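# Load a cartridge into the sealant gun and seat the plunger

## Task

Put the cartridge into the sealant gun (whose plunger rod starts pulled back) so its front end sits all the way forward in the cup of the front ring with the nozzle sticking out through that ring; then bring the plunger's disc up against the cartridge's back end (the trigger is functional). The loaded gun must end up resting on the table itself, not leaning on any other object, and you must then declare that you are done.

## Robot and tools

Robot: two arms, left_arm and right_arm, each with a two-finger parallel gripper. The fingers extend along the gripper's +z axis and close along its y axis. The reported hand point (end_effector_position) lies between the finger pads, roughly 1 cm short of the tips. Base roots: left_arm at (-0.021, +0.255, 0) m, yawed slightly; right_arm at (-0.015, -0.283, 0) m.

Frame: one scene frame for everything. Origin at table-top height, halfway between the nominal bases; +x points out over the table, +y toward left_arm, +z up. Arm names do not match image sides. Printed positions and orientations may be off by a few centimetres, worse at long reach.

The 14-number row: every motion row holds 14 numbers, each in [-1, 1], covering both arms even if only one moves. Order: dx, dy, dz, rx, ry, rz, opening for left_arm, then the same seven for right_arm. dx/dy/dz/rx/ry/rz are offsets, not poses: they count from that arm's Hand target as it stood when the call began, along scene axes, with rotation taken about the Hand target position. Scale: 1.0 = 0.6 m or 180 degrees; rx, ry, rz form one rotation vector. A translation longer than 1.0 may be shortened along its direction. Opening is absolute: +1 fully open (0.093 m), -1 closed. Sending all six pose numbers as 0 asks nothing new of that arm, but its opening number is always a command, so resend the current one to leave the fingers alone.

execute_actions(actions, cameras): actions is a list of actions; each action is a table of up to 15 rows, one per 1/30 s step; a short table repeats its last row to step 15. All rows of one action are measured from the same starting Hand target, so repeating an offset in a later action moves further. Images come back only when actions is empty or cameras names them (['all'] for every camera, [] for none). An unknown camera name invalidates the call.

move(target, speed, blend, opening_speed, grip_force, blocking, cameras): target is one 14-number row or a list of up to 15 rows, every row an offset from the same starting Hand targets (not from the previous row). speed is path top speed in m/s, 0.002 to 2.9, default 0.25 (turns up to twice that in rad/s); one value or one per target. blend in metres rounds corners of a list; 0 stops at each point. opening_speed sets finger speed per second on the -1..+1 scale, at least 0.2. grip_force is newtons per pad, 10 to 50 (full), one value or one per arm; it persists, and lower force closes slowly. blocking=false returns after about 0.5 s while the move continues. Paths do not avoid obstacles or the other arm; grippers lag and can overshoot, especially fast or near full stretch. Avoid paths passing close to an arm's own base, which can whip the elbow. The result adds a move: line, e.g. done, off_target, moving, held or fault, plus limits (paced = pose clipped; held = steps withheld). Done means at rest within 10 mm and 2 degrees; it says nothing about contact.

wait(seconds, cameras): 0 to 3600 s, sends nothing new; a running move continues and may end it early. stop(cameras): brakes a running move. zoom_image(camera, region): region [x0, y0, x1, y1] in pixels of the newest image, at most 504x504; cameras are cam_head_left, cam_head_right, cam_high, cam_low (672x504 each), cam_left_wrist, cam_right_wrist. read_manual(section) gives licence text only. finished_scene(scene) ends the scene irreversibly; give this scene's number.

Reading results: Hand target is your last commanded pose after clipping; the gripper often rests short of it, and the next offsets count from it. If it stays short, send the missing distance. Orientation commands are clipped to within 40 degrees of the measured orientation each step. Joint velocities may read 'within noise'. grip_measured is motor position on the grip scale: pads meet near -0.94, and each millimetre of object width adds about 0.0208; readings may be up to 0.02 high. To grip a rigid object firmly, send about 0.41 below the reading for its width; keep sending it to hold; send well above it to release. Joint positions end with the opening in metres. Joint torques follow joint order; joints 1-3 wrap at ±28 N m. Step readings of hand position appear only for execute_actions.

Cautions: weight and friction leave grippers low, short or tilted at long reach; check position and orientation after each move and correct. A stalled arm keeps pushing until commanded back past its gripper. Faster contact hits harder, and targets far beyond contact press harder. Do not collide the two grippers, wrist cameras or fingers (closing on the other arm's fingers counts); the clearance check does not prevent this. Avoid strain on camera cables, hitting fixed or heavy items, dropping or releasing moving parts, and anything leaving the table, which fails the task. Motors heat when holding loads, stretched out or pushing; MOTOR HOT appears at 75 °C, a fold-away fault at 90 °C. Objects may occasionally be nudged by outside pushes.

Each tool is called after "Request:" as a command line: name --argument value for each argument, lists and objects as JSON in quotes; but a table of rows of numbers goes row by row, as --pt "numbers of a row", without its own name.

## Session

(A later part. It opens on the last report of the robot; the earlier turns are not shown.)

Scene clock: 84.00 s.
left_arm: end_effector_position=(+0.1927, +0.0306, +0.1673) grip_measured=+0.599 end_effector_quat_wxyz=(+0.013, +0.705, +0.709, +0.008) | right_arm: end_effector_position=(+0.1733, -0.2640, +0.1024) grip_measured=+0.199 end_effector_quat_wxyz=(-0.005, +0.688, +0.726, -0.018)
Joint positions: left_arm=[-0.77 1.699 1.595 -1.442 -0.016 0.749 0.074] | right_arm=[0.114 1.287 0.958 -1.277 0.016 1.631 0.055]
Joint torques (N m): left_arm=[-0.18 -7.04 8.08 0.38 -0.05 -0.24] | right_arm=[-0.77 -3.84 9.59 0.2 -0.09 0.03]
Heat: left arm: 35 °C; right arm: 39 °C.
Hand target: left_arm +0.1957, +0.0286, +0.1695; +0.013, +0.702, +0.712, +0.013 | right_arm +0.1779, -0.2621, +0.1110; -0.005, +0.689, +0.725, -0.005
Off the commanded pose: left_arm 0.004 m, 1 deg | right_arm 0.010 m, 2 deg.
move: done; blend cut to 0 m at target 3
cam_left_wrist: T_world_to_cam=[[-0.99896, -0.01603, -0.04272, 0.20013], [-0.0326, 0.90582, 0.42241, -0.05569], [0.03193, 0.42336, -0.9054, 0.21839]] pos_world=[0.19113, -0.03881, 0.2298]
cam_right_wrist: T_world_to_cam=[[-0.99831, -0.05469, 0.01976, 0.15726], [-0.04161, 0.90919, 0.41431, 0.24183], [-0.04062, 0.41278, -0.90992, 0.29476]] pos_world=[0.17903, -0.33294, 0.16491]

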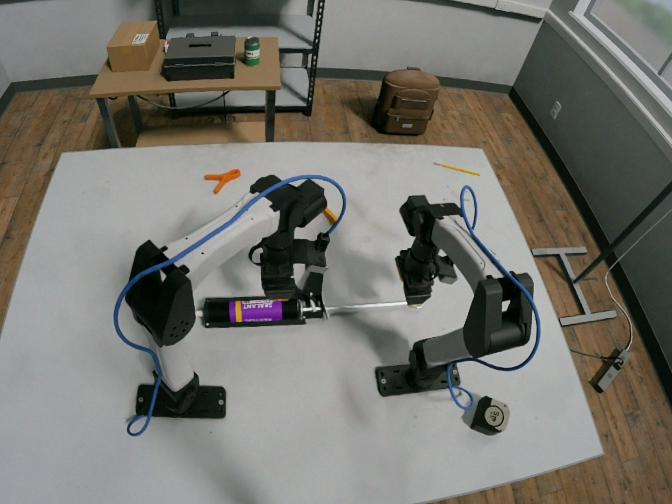

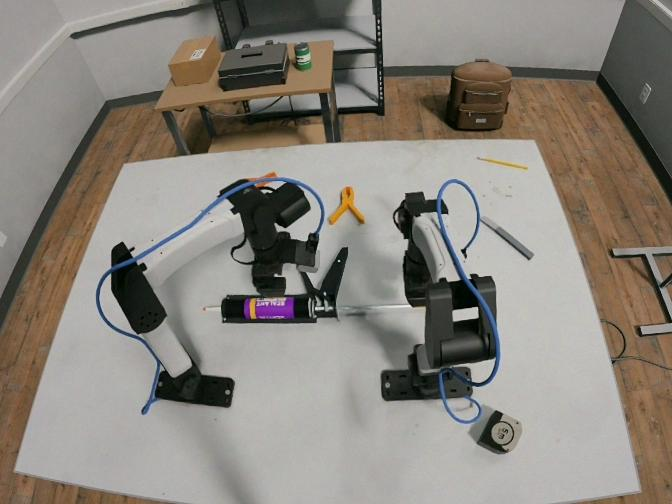

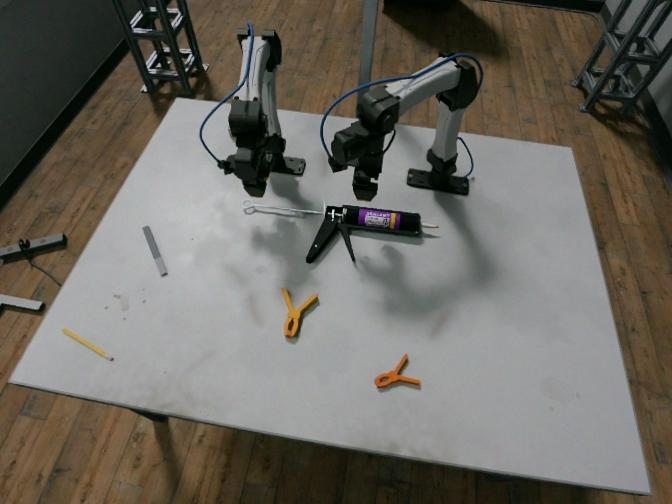

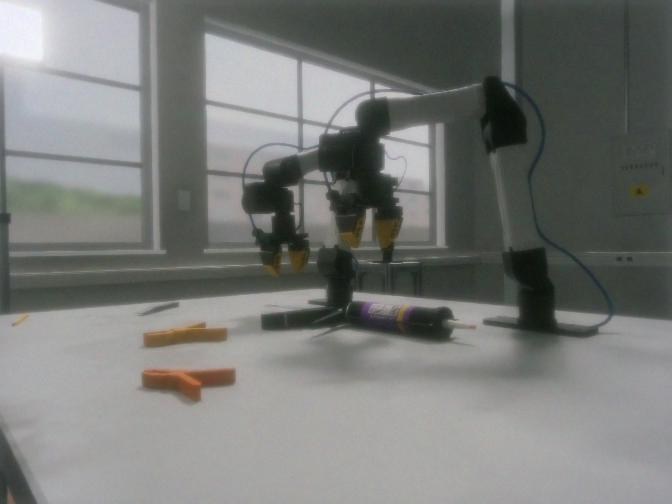

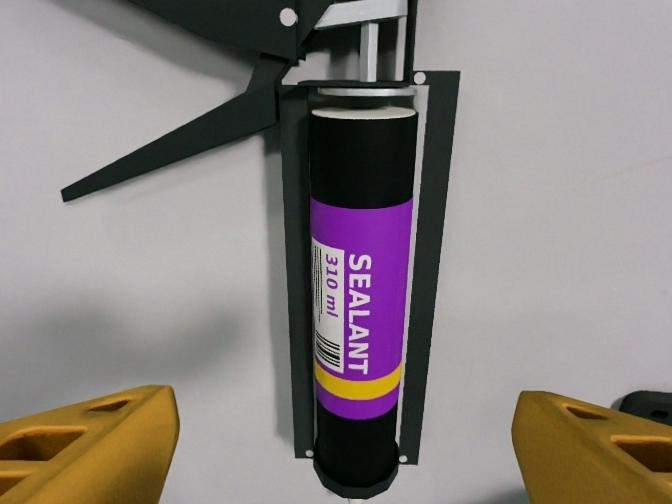

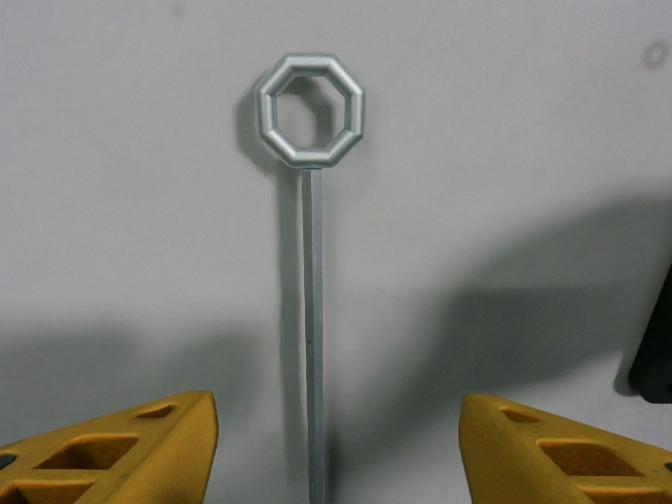

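Request:
move --target '[0.007, 0.352, 0.084, 0,0,0,0.6, 0.1202, 0.3785, 0.0817, 0,0,0.5156,1.0]' --speed 0.4 --cameras '["cam_head_right", "cam_high", "cam_right_wrist", "cam_head_left"]'

Request:
zoom_image --camera "cam_right_wrist" --region '[150, 100, 550, 400]'

Scene clock: 87.83 s.
left_arm: end_effector_position=(+0.2057, +0.2399, +0.2204) grip_measured=+0.599 end_effector_quat_wxyz=(+0.045, +0.697, +0.714, +0.048) | right_arm: end_effector_position=(+0.2495, -0.0389, +0.1583) grip_measured=+1.000 end_effector_quat_wxyz=(+0.003, -0.044, +0.999, -0.007)
Joint positions: left_arm=[-0.03 1.342 1.467 -1.565 -0.016 1.471 0.074] | right_arm=[0.753 1.924 1.842 -1.493 0.016 0.666 0.093]
Joint torques (N m): left_arm=[0.64 -5.42 4.64 0.56 0.23 0.05] | right_arm=[0.35 -7.36 9.7 0.34 0.01 -0.04]
Heat: left arm: 35 °C; right arm: 40 °C.
Hand target: left_arm +0.1998, +0.2398, +0.2199; +0.013, +0.701, +0.713, +0.013 | right_arm +0.2501, -0.0350, +0.1600; +0.000, -0.050, +0.999, -0.007
Off the commanded pose: left_arm 0.006 m, 5 deg | right_arm 0.004 m, 1 deg.
joint sent to its limit (left arm) — joint 4 (wrist pitch), lower limit. The joint targets are off in orientation, not in position.
move: off_target (left_arm)
cam_right_wrist: T_world_to_cam=[[0.08855, -0.99607, 0.00098, -0.06034], [-0.9016, -0.07973, 0.42515, 0.19167], [-0.4234, -0.03853, -0.90512, 0.33295]] pos_world=[0.31912, -0.03199, 0.21993]
Images, in order (width x height): cam_head_left 672x504, cam_head_right 672x504, cam_high 672x504, cam_right_wrist 672x504.

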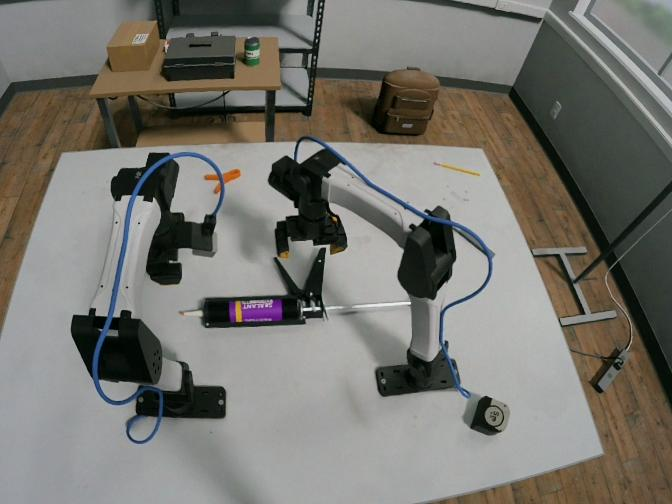

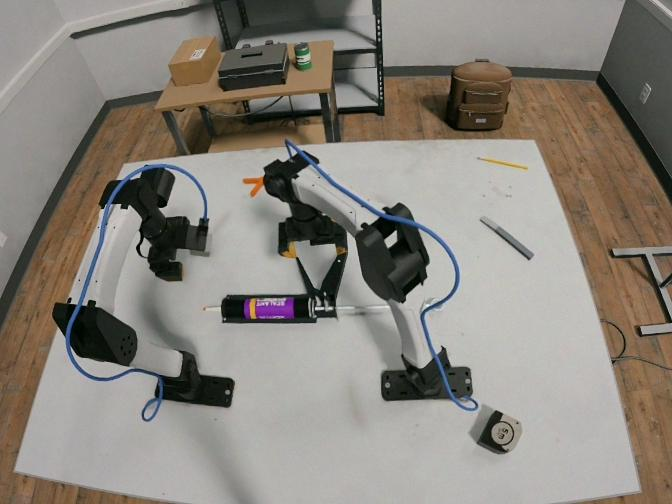

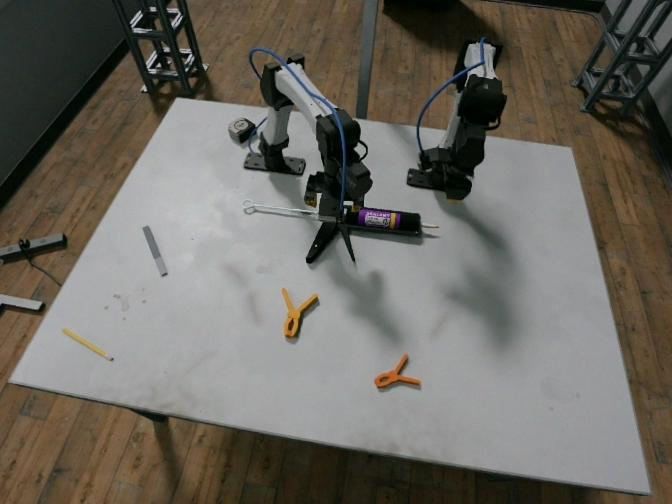

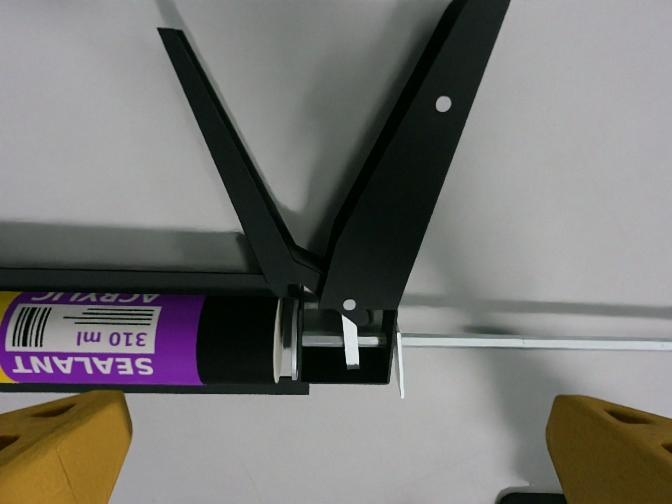

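Scaled by 1.260 from the camera's image (finer frame: 960x720).

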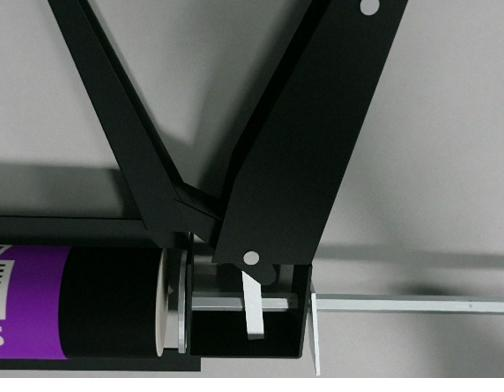

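Request:
move --target '[0,0,0,0,0,0,0.6, -0.0108, -0.0013, -0.14, 0,0,0,1.0]' --speed 0.3 --cameras '["cam_right_wrist"]'

Scene clock: 89.60 s.
left_arm: end_effector_position=(+0.2057, +0.2399, +0.2204) grip_measured=+0.599 end_effector_quat_wxyz=(+0.045, +0.697, +0.714, +0.048) | right_arm: end_effector_position=(+0.2465, -0.0376, +0.0788) grip_measured=+1.000 end_effector_quat_wxyz=(+0.002, -0.048, +0.999, -0.009)
Joint positions: left_arm=[-0.03 1.342 1.467 -1.565 -0.016 1.471 0.074] | right_arm=[0.762 1.924 1.524 -1.18 0.016 0.665 0.093]
Joint torques (N m): left_arm=[0.64 -5.44 4.63 0.56 0.23 0.04] | right_arm=[0.64 -9.09 5.41 0.56 0.06 0.09]
Heat: left arm: 35 °C; right arm: 40 °C.
Hand target: left_arm +0.1998, +0.2398, +0.2199; +0.013, +0.701, +0.713, +0.013 | right_arm +0.2436, -0.0358, +0.0760; +0.000, -0.050, +0.999, -0.007
Off the commanded pose: left_arm 0.006 m, 5 deg | right_arm 0.004 m, 0 deg.
joint sent to its limit (left arm) — joint 4 (wrist pitch), lower limit. The joint targets are off in orientation, not in position.
move: done
cam_right_wrist: T_world_to_cam=[[0.09731, -0.99525, 0.0035, -0.06102], [-0.89959, -0.08645, 0.42809, 0.22185], [-0.42576, -0.0448, -0.90373, 0.26002]] pos_world=[0.31622, -0.0299, 0.14023]

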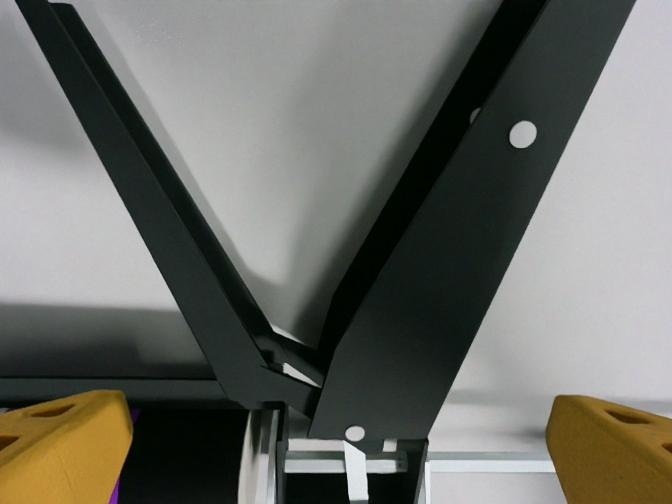

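Request:
move --pt "0 0 0 0 0 0 0.6 0 -0.0008 -0.083 0 0 0 1.0" --pt "0 0 0 0 0 0 0.6 0 -0.0008 -0.083 0 0 0 0.25" --speed 0.2 --opening_speed 0.8 --cameras '["cam_right_wrist", "cam_high", "cam_head_right"]'

Request:
zoom_image --camera "cam_high" --region '[290, 190, 410, 280]'

Request:
zoom_image --camera "cam_head_right" --region '[255, 270, 375, 340]'

Scene clock: 91.93 s.
left_arm: end_effector_position=(+0.2057, +0.2399, +0.2204) grip_measured=+0.599 end_effector_quat_wxyz=(+0.045, +0.697, +0.714, +0.048) | right_arm: end_effector_position=(+0.2452, -0.0406, +0.0392) grip_measured=+0.251 end_effector_quat_wxyz=(+0.005, -0.043, +0.999, -0.008)
Joint positions: left_arm=[-0.03 1.342 1.467 -1.565 -0.016 1.471 0.074] | right_arm=[0.759 1.943 1.389 -1.02 0.017 0.673 0.057]
Joint torques (N m): left_arm=[0.62 -5.42 4.64 0.56 0.23 0.04] | right_arm=[0.69 -6.63 5.16 0.86 0.03 -0.03]
Heat: left arm: 35 °C; right arm: 40 °C.
Hand target: left_arm +0.1998, +0.2398, +0.2199; +0.013, +0.701, +0.713, +0.013 | right_arm +0.2436, -0.0362, +0.0262; +0.000, -0.050, +0.999, -0.007
Off the commanded pose: left_arm 0.006 m, 5 deg | right_arm 0.014 m, 1 deg.
joint sent to its limit (left arm) — joint 4 (wrist pitch), lower limit. The joint targets are off in orientation, not in position.
move: off_target (right_arm); target 2's new opening was sent with right_arm's hand 0.020 m and 1 deg from that target
cam_right_wrist: T_world_to_cam=[[0.08702, -0.99621, 0.00126, -0.06108], [-0.90292, -0.07833, 0.42261, 0.23883], [-0.4209, -0.03792, -0.90631, 0.22275]] pos_world=[0.31472, -0.03369, 0.10103]
Images, in order (width x height): cam_head_right 672x504, cam_high 672x504, cam_right_wrist 672x504.

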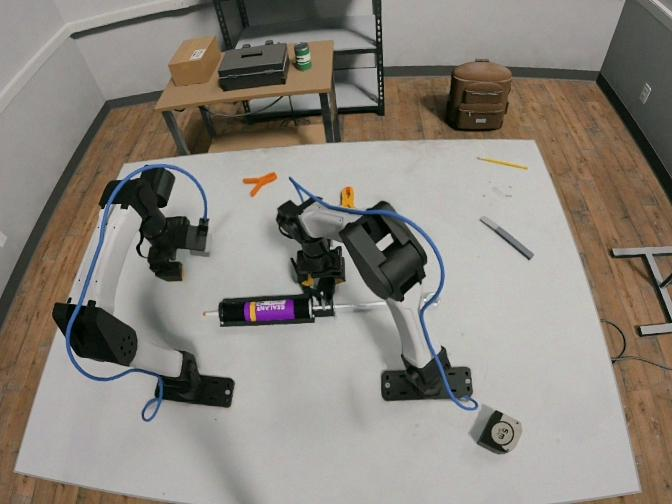

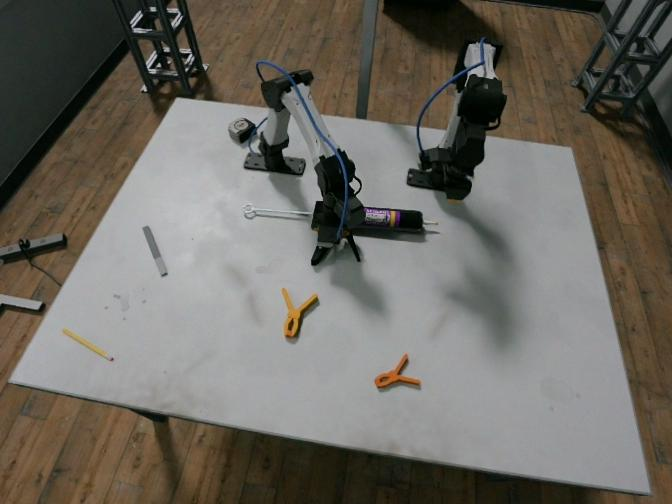

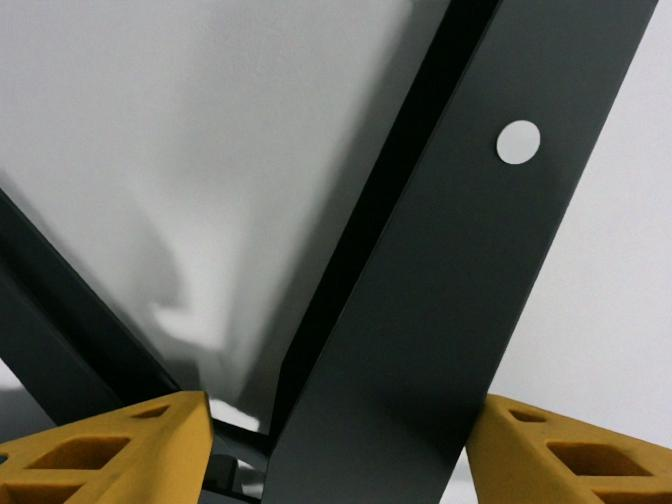

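Scaled by 4.200 from the camera's image (finer frame: 960x720).

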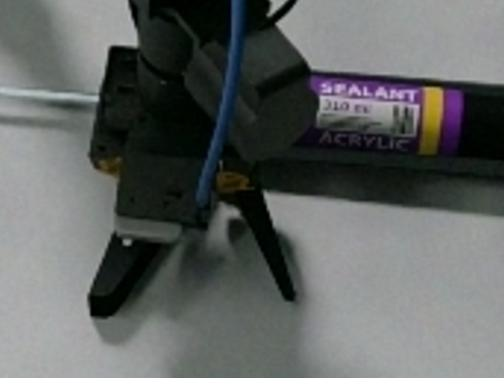

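Scaled by 4.200 from the camera's image (finer frame: 960x720).

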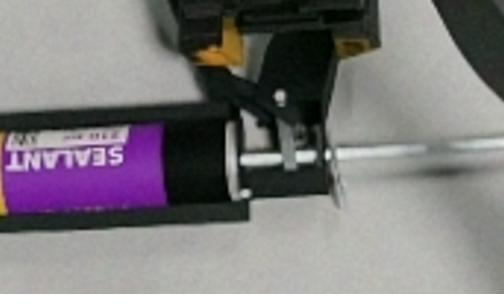

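Request:
move --pt "0 0 0 0 0 0 0.6 0 0.0 0.03 0 0 0 0.25" --pt "0 0 0 0 0 0 0.6 0 0.0 0.12 0 0 0 1.0" --speed 0.25 --cameras '["cam_right_wrist", "cam_high", "cam_head_right"]'

Request:
zoom_image --camera "cam_high" --region '[290, 190, 410, 280]'

Scene clock: 94.23 s.
left_arm: end_effector_position=(+0.2057, +0.2399, +0.2204) grip_measured=+0.599 end_effector_quat_wxyz=(+0.045, +0.697, +0.714, +0.048) | right_arm: end_effector_position=(+0.2429, -0.0427, +0.0856) grip_measured=+1.000 end_effector_quat_wxyz=(-0.009, -0.043, +0.999, -0.019)
Joint positions: left_arm=[-0.03 1.342 1.467 -1.565 -0.016 1.471 0.074] | right_arm=[0.759 1.924 1.551 -1.236 0.017 0.673 0.093]
Joint torques (N m): left_arm=[0.64 -5.42 4.63 0.56 0.23 0.04] | right_arm=[0.72 -10.3 9.54 0.29 -0.02 0.02]
Heat: left arm: 35 °C; right arm: 40 °C.
Hand target: left_arm +0.1998, +0.2398, +0.2199; +0.013, +0.701, +0.713, +0.013 | right_arm +0.2435, -0.0362, +0.0982; +0.000, -0.050, +0.999, -0.007
Off the commanded pose: left_arm 0.006 m, 5 deg | right_arm 0.014 m, 2 deg.
joint sent to its limit (left arm) — joint 4 (wrist pitch), lower limit. The joint targets are off in orientation, not in position.
move: off_target (right_arm); target 2's new opening was sent with right_arm's hand 0.014 m and 2 deg from that target
cam_right_wrist: T_world_to_cam=[[0.0877, -0.99588, 0.02294, -0.06512], [-0.89157, -0.0682, 0.44771, 0.21242], [-0.4443, -0.05971, -0.89388, 0.26743]] pos_world=[0.31392, -0.03439, 0.14544]
Images, in order (width x height): cam_head_right 672x504, cam_high 672x504, cam_right_wrist 672x504.

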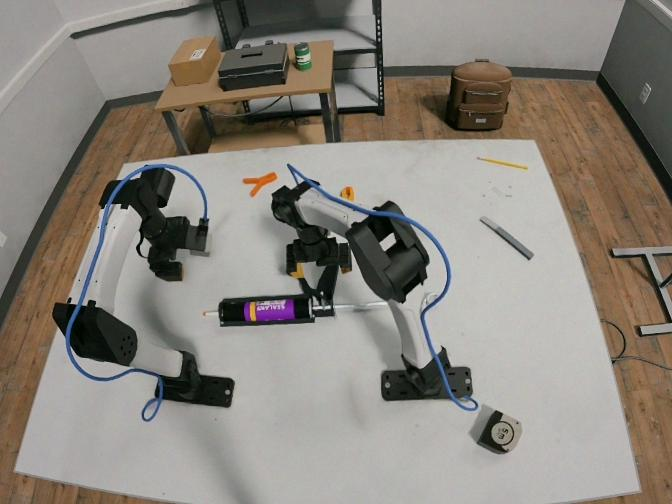

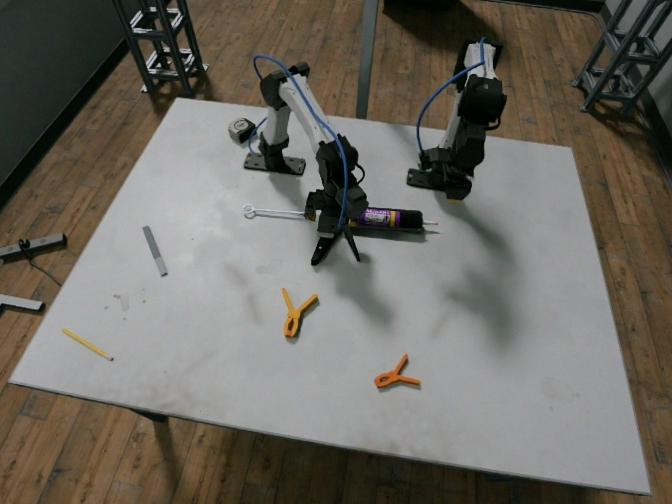

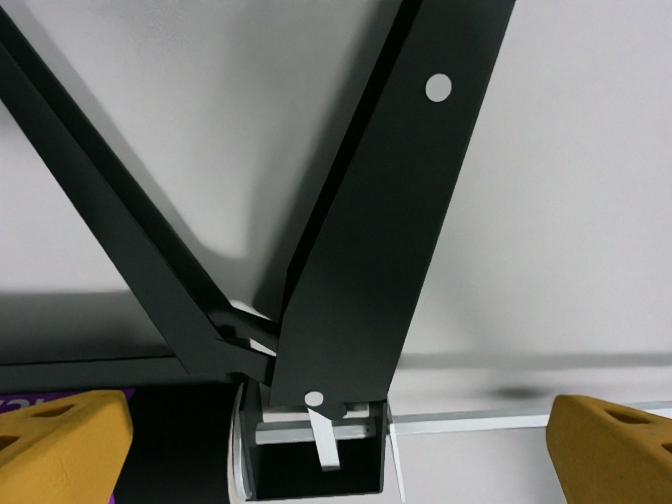

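Scaled by 4.200 from the camera's image (finer frame: 960x720).

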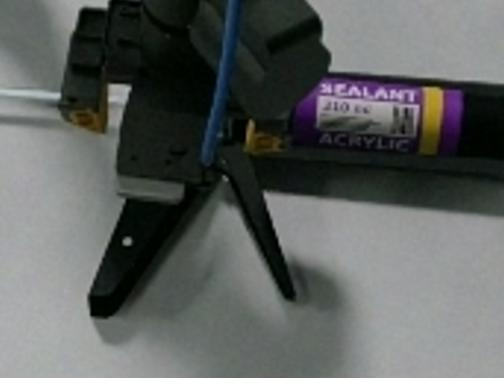

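Request:
move --target '[0,0,0,0,0,0,0.6, -0.0083, 0.012, -0.0603, 0,0,0.0311,1.0]' --speed 0.2 --cameras '["cam_right_wrist"]'

Scene clock: 96.87 s.
left_arm: end_effector_position=(+0.2057, +0.2399, +0.2204) grip_measured=+0.599 end_effector_quat_wxyz=(+0.045, +0.697, +0.714, +0.048) | right_arm: end_effector_position=(+0.2415, -0.0301, +0.0694) grip_measured=+1.000 end_effector_quat_wxyz=(+0.007, -0.092, +0.996, -0.005)
Joint positions: left_arm=[-0.03 1.342 1.467 -1.565 -0.016 1.471 0.074] | right_arm=[0.787 1.924 1.486 -1.129 0.017 0.602 0.093]
Joint torques (N m): left_arm=[0.64 -5.41 4.64 0.56 0.23 0.04] | right_arm=[0.31 -7.71 5.53 0.61 0.03 -0.04]
Heat: left arm: 35 °C; right arm: 40 °C.
Hand target: left_arm +0.1998, +0.2398, +0.2199; +0.013, +0.701, +0.713, +0.013 | right_arm +0.2386, -0.0291, +0.0620; +0.000, -0.099, +0.995, -0.007
Off the commanded pose: left_arm 0.006 m, 5 deg | right_arm 0.008 m, 1 deg.
joint sent to its limit (left arm) — joint 4 (wrist pitch), lower limit. The joint targets are off in orientation, not in position.
move: done
cam_right_wrist: T_world_to_cam=[[0.18567, -0.98261, -0.00283, -0.07349], [-0.89239, -0.16983, 0.41809, 0.21845], [-0.4113, -0.0751, -0.9084, 0.24556]] pos_world=[0.30958, -0.01667, 0.13153]

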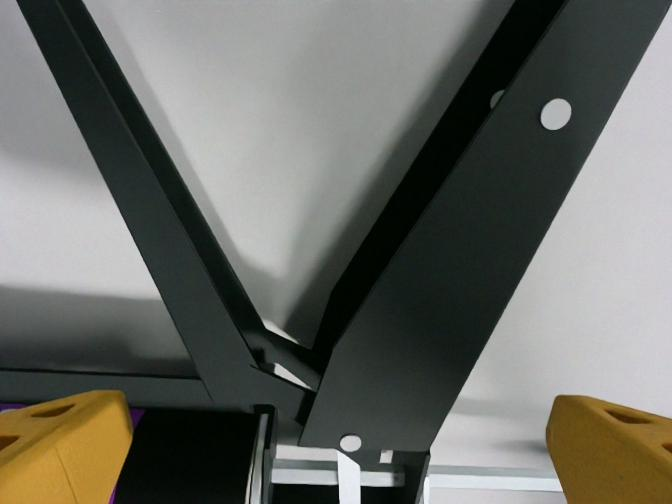

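Request:
move --pt "0 0 0 0 0 0 0.6 0 0 -0.0483 0 0 0 1.0" --pt "0 0 0 0 0 0 0.6 0 0 -0.0483 0 0 0 0.25" --speed 0.15 --opening_speed 0.6 --cameras '["cam_right_wrist", "cam_high", "cam_head_right"]'

Request:
zoom_image --camera "cam_high" --region '[290, 190, 410, 280]'

Request:
zoom_image --camera "cam_head_right" --region '[255, 270, 375, 340]'

Scene clock: 99.57 s.
left_arm: end_effector_position=(+0.2057, +0.2399, +0.2204) grip_measured=+0.599 end_effector_quat_wxyz=(+0.045, +0.697, +0.714, +0.048) | right_arm: end_effector_position=(+0.2499, -0.0256, +0.0405) grip_measured=+0.259 end_effector_quat_wxyz=(+0.028, -0.092, +0.995, -0.001)
Joint positions: left_arm=[-0.03 1.342 1.467 -1.565 -0.016 1.471 0.074] | right_arm=[0.789 1.952 1.406 -0.983 0.037 0.604 0.058]
Joint torques (N m): left_arm=[0.64 -5.44 4.62 0.56 0.23 0.04] | right_arm=[0.21 -7.87 5.65 0.35 -0.18 -0.02]
Heat: left arm: 35 °C; right arm: 40 °C.
Hand target: left_arm +0.1998, +0.2398, +0.2199; +0.013, +0.701, +0.713, +0.013 | right_arm +0.2386, -0.0290, +0.0331; +0.001, -0.099, +0.995, -0.007
Off the commanded pose: left_arm 0.006 m, 5 deg | right_arm 0.014 m, 3 deg.
joint sent to its limit (left arm) — joint 4 (wrist pitch), lower limit. The joint targets are off in orientation, not in position.
move: off_target (right_arm)
cam_right_wrist: T_world_to_cam=[[0.18466, -0.98278, -0.00723, -0.07034], [-0.90871, -0.17353, 0.37965, 0.24433], [-0.37437, -0.06354, -0.9251, 0.21497]] pos_world=[0.31549, -0.01307, 0.1056]
Images, in order (width x height): cam_head_right 672x504, cam_high 672x504, cam_right_wrist 672x504.

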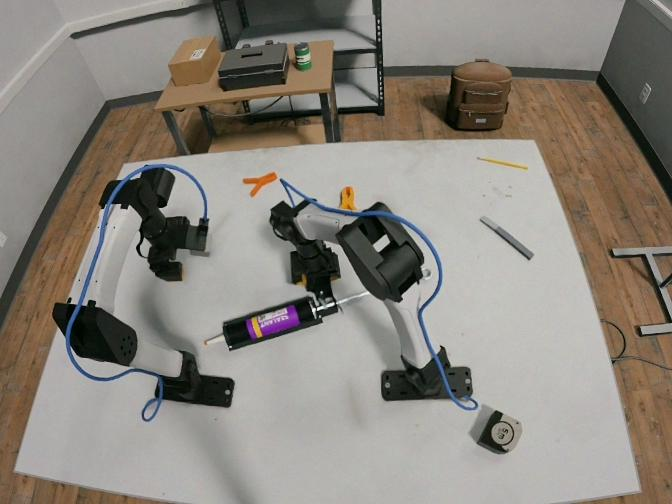

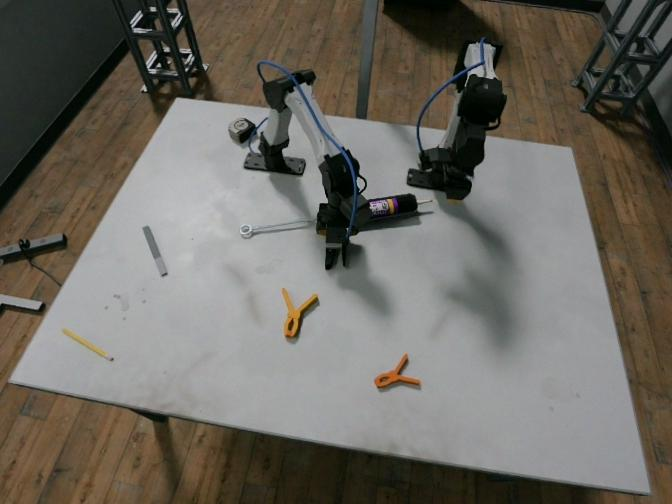

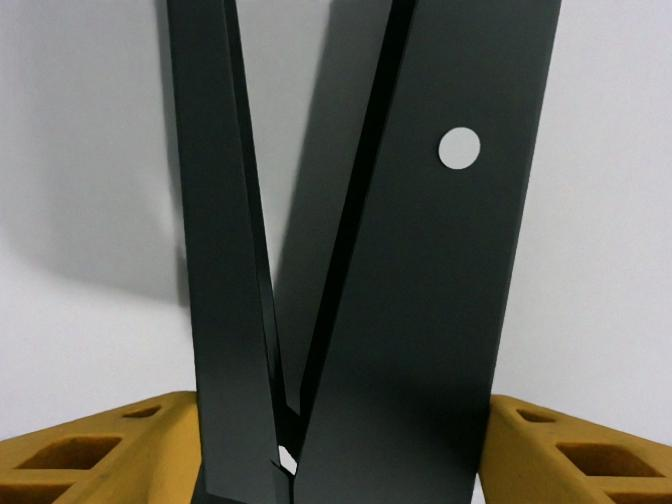

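Scaled by 4.200 from the camera's image (finer frame: 960x720).

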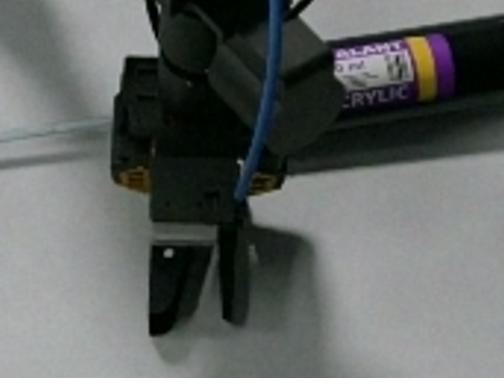

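Scaled by 4.200 from the camera's image (finer frame: 960x720).

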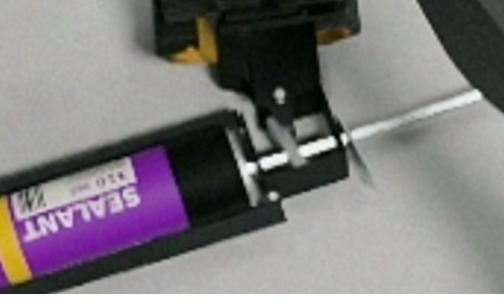

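Request:
move --pt "0 0 0 0 0 0 0.6 0 0 0 0 0 0 1.0" --pt "0 0 0 0 0 0 0.6 0 0 0.18 0 0 0 1.0" --speed 0.3 --opening_speed 1.0 --cameras '["cam_right_wrist", "cam_high", "cam_head_right"]'

Request:
zoom_image --camera "cam_right_wrist" --region '[150, 150, 550, 450]'

Request:
zoom_image --camera "cam_head_right" --region '[200, 270, 375, 360]'

Scene clock: 102.20 s.
left_arm: end_effector_position=(+0.2057, +0.2399, +0.2204) grip_measured=+0.599 end_effector_quat_wxyz=(+0.045, +0.697, +0.714, +0.048) | right_arm: end_effector_position=(+0.2368, -0.0319, +0.1356) grip_measured=+1.000 end_effector_quat_wxyz=(-0.002, -0.096, +0.995, -0.010)
Joint positions: left_arm=[-0.03 1.342 1.467 -1.565 -0.016 1.471 0.074] | right_arm=[0.791 1.907 1.727 -1.406 0.013 0.599 0.093]
Joint torques (N m): left_arm=[0.65 -5.42 4.62 0.56 0.23 0.04] | right_arm=[0.09 -8.18 9.69 0.3 0.06 0.02]
Heat: left arm: 34 °C; right arm: 40 °C.
Hand target: left_arm +0.1998, +0.2398, +0.2199; +0.013, +0.701, +0.713, +0.013 | right_arm +0.2386, -0.0291, +0.1410; +0.000, -0.099, +0.995, -0.007
Off the commanded pose: left_arm 0.006 m, 5 deg | right_arm 0.006 m, 1 deg.
joint sent to its limit (left arm) — joint 4 (wrist pitch), lower limit. The joint targets are off in orientation, not in position.
move: done
cam_right_wrist: T_world_to_cam=[[0.19199, -0.98139, 0.00458, -0.07668], [-0.88393, -0.17089, 0.43528, 0.18186], [-0.4264, -0.08761, -0.90028, 0.30584]] pos_world=[0.30588, -0.01738, 0.19654]
Images, in order (width x height): cam_head_right 672x504, cam_high 672x504, cam_right_wrist 672x504.

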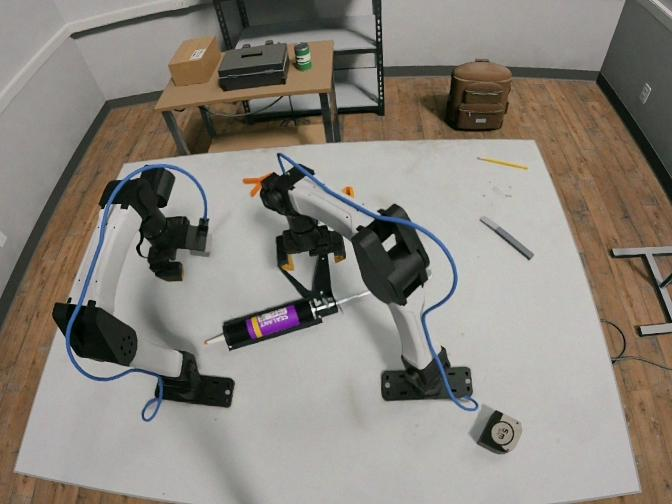

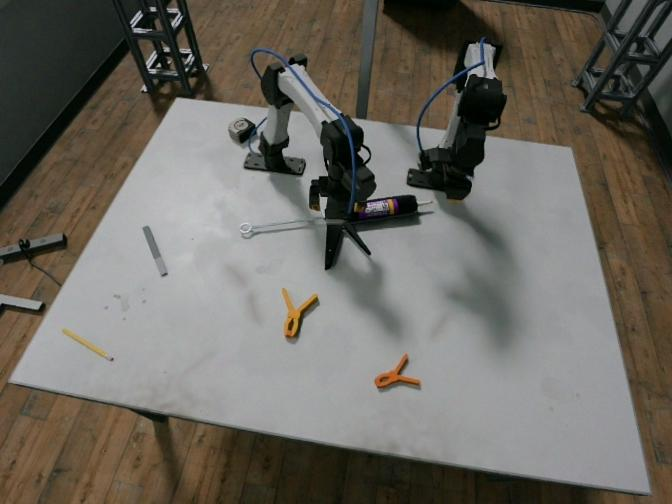

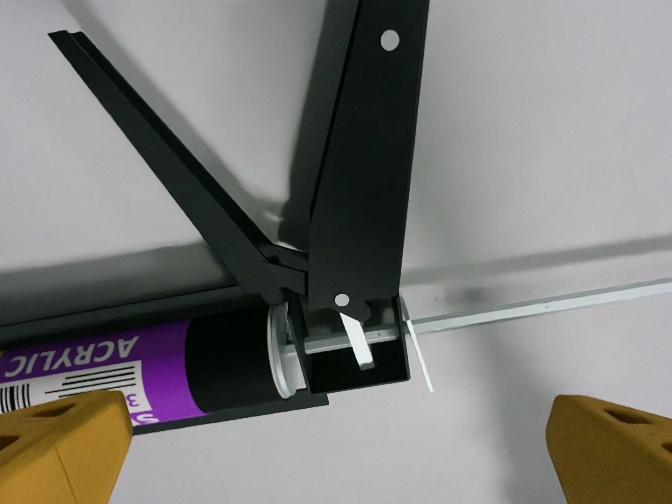

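Scaled by 1.260 from the camera's image (finer frame: 960x720).

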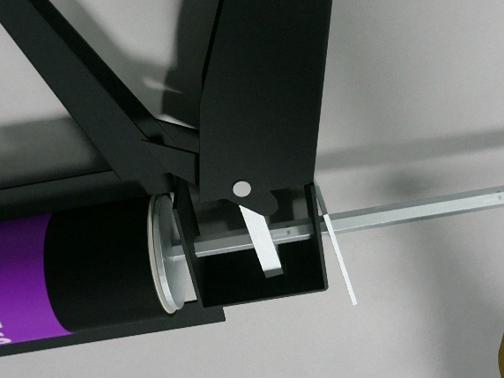

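Scaled by 2.880 from the camera's image (finer frame: 960x720).

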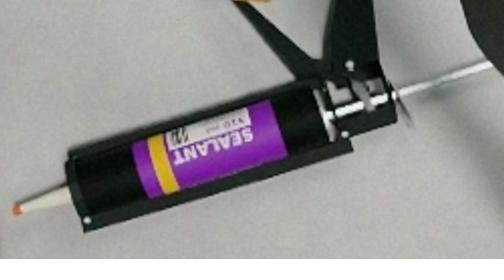

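Request:
move --pt "0 0 0 0 0 0 0.6 -0.0035 0.0128 -0.06 0 0 0.0806 1.0" --pt "0 0 0 0 0 0 0.6 -0.0035 0.0128 -0.1783 0 0 0.0806 1.0" --pt "0 0 0 0 0 0 0.6 -0.0035 0.0128 -0.1783 0 0 0.0806 0.2" --speed '[0.25, 0.15, 0.15]' --blend '[0.01, 0, 0]' --opening_speed 0.6 --grip_force '[50, 35]' --cameras '["cam_right_wrist", "cam_high", "cam_head_right"]'

Request:
zoom_image --camera "cam_head_right" --region '[200, 270, 375, 360]'

Scene clock: 106.57 s.
left_arm: end_effector_position=(+0.2057, +0.2399, +0.2204) grip_measured=+0.599 end_effector_quat_wxyz=(+0.045, +0.697, +0.714, +0.048) | right_arm: end_effector_position=(+0.2432, -0.0173, +0.0416) grip_measured=+0.531 end_effector_quat_wxyz=(+0.019, -0.218, +0.976, +0.001)
Joint positions: left_arm=[-0.03 1.342 1.467 -1.565 -0.016 1.471 0.074] | right_arm=[0.809 1.963 1.427 -1.002 0.019 0.369 0.071]
Joint torques (N m): left_arm=[0.64 -5.42 4.64 0.56 0.23 0.04] | right_arm=[0.05 -8.01 5.83 0.41 0.02 -0.02]
Heat: left arm: 34 °C; right arm: 40 °C.
Hand target: left_arm +0.1998, +0.2398, +0.2199; +0.013, +0.701, +0.713, +0.013 | right_arm +0.2366, -0.0213, +0.0341; +0.001, -0.224, +0.975, -0.007
Off the commanded pose: left_arm 0.006 m, 5 deg | right_arm 0.011 m, 2 deg.
joint sent to its limit (left arm) — joint 4 (wrist pitch), lower limit. The joint targets are off in orientation, not in position.
grip_force (N): 50, 35
move: off_target (right_arm)
cam_right_wrist: T_world_to_cam=[[0.42734, -0.90406, -0.00773, -0.11855], [-0.82859, -0.39506, 0.39669, 0.21522], [-0.36169, -0.16312, -0.91792, 0.20885]] pos_world=[0.30453, 0.01192, 0.10541]
Images, in order (width x height): cam_head_right 672x504, cam_high 672x504, cam_right_wrist 672x504.

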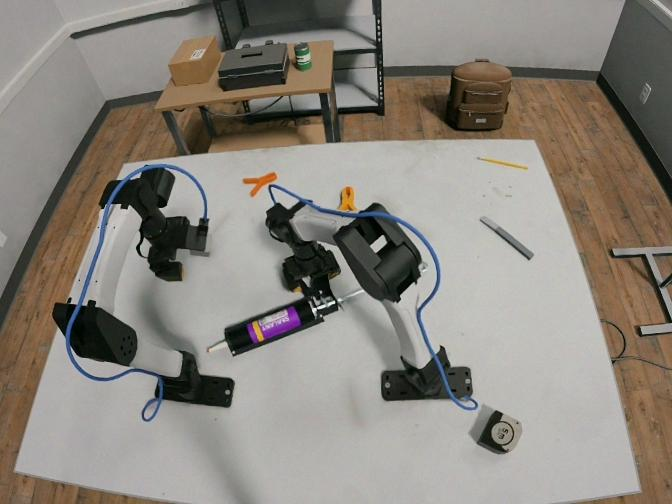

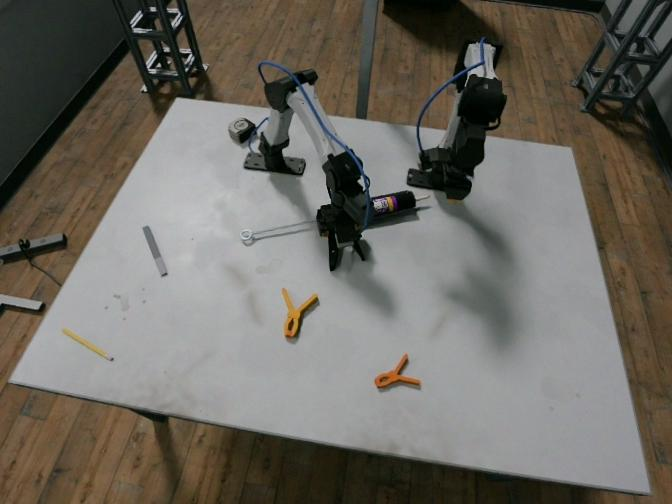

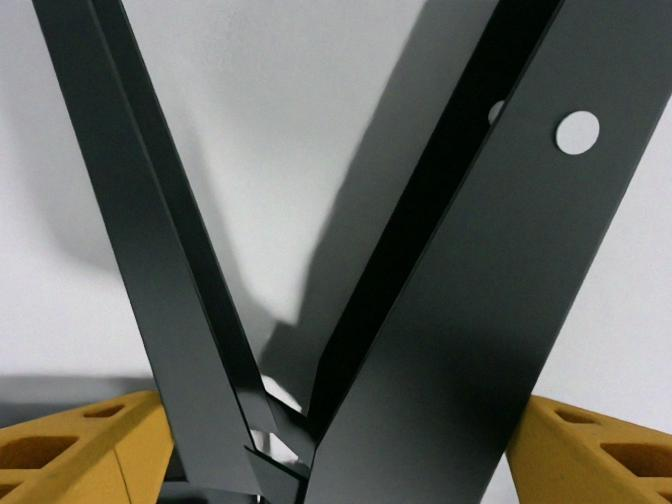

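Scaled by 2.880 from the camera's image (finer frame: 960x720).

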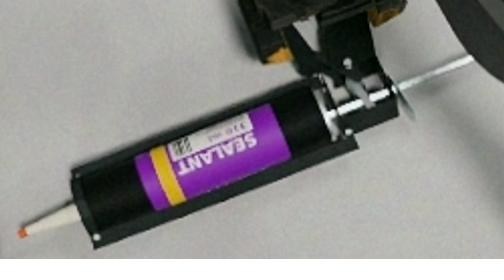

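Request:
move --pt "0 0 0 0 0 0 0.6 0 0 0 0 0 0 1.0" --pt "0 0 0 0 0 0 0.6 0 0 0.15 0 0 0 1.0" --speed 0.3 --opening_speed 1.0 --grip_force '[50, 50]' --cameras '["all"]'

Request:
zoom_image --camera "cam_right_wrist" --region '[150, 150, 550, 450]'

Request:
zoom_image --camera "cam_head_right" --region '[200, 270, 375, 360]'

Request:
zoom_image --camera "cam_low" --region '[320, 260, 500, 360]'

Scene clock: 109.27 s.
left_arm: end_effector_position=(+0.2057, +0.2399, +0.2204) grip_measured=+0.599 end_effector_quat_wxyz=(+0.045, +0.697, +0.714, +0.048) | right_arm: end_effector_position=(+0.2346, -0.0247, +0.1152) grip_measured=+1.000 end_effector_quat_wxyz=(-0.005, -0.220, +0.975, -0.012)
Joint positions: left_arm=[-0.03 1.342 1.467 -1.565 -0.016 1.471 0.074] | right_arm=[0.81 1.926 1.673 -1.339 0.015 0.366 0.093]
Joint torques (N m): left_arm=[0.64 -5.42 4.64 0.56 0.23 0.04] | right_arm=[-0.16 -9.36 9.78 0.26 0 0.02]
Heat: left arm: 34 °C; right arm: 40 °C.
Hand target: left_arm +0.1998, +0.2398, +0.2199; +0.013, +0.701, +0.713, +0.013 | right_arm +0.2366, -0.0213, +0.1241; +0.001, -0.224, +0.975, -0.006
Off the commanded pose: left_arm 0.006 m, 5 deg | right_arm 0.010 m, 1 deg.
joint sent to its limit (left arm) — joint 4 (wrist pitch), lower limit. The joint targets are off in orientation, not in position.
move: done
cam_left_wrist: T_world_to_cam=[[-0.98883, -0.03411, -0.14508, 0.24362], [-0.09364, 0.8995, 0.42676, -0.25416], [0.11594, 0.43558, -0.89265, 0.15438]] pos_world=[0.1992, 0.16969, 0.28162]
cam_right_wrist: T_world_to_cam=[[0.43075, -0.90244, 0.00749, -0.12353], [-0.80988, -0.38288, 0.44441, 0.16645], [-0.39819, -0.19749, -0.89579, 0.27728]] pos_world=[0.29843, 0.00701, 0.17534]

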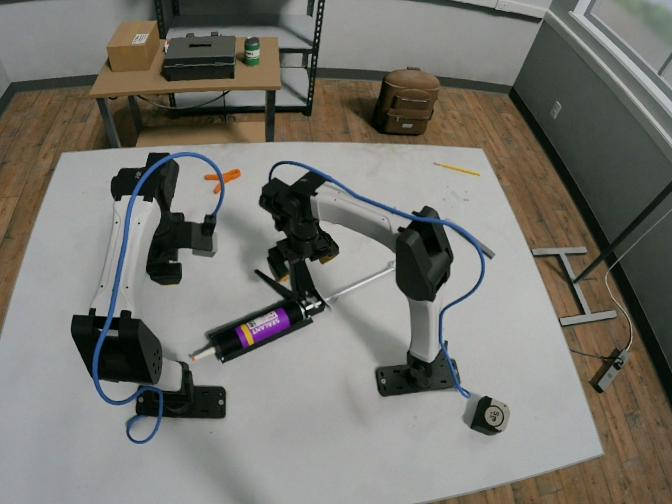

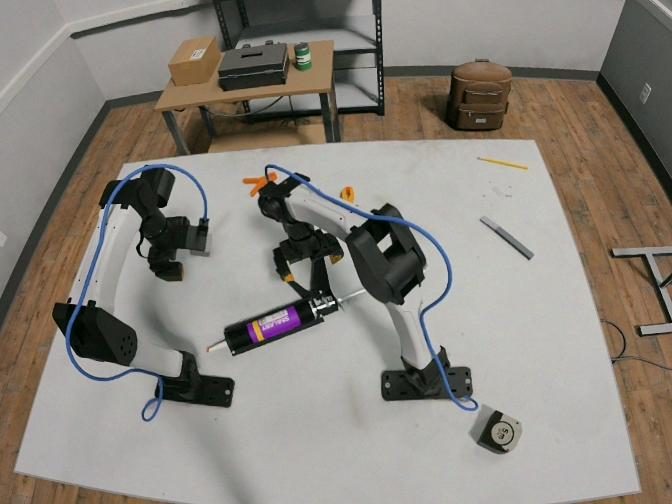

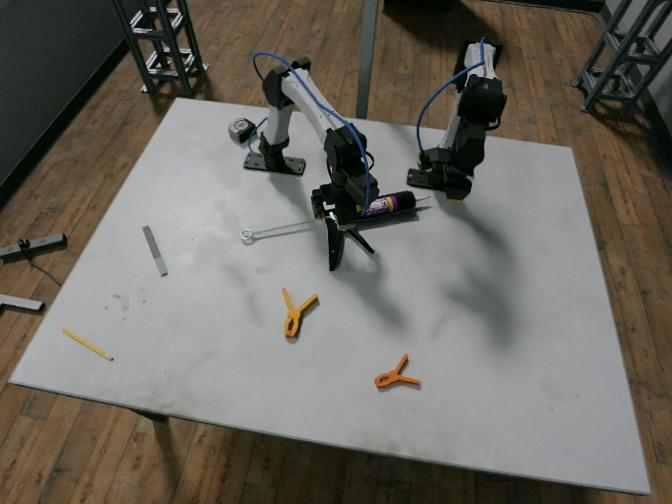

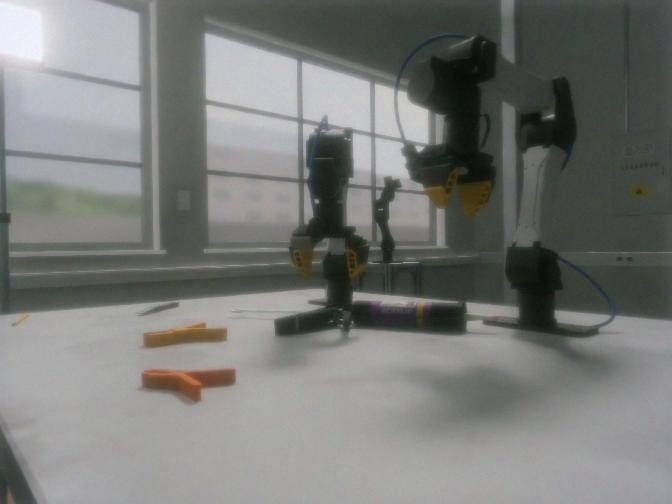

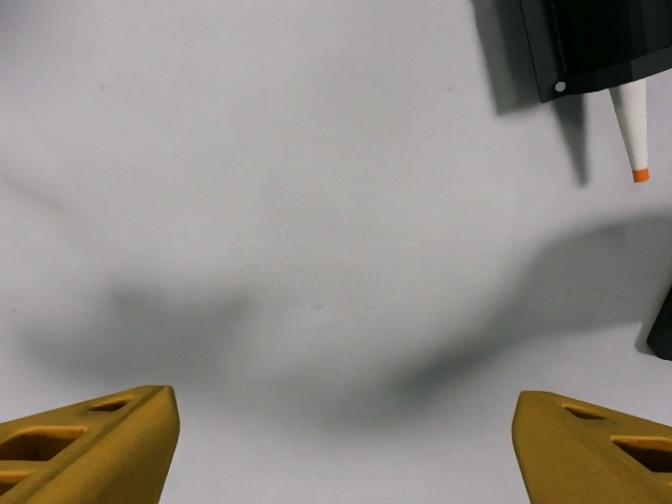

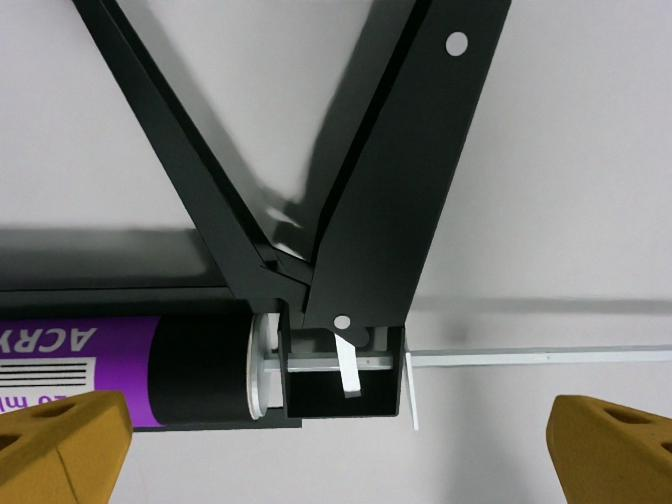

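Scaled by 1.260 from the camera's image (finer frame: 960x720).

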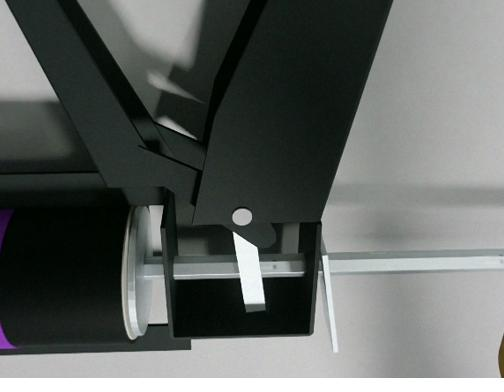

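Scaled by 2.880 from the camera's image (finer frame: 960x720).

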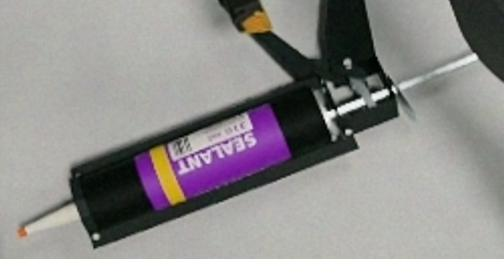

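Scaled by 2.800 from the camera's image (finer frame: 960x720).

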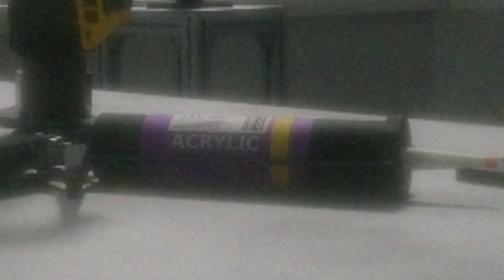

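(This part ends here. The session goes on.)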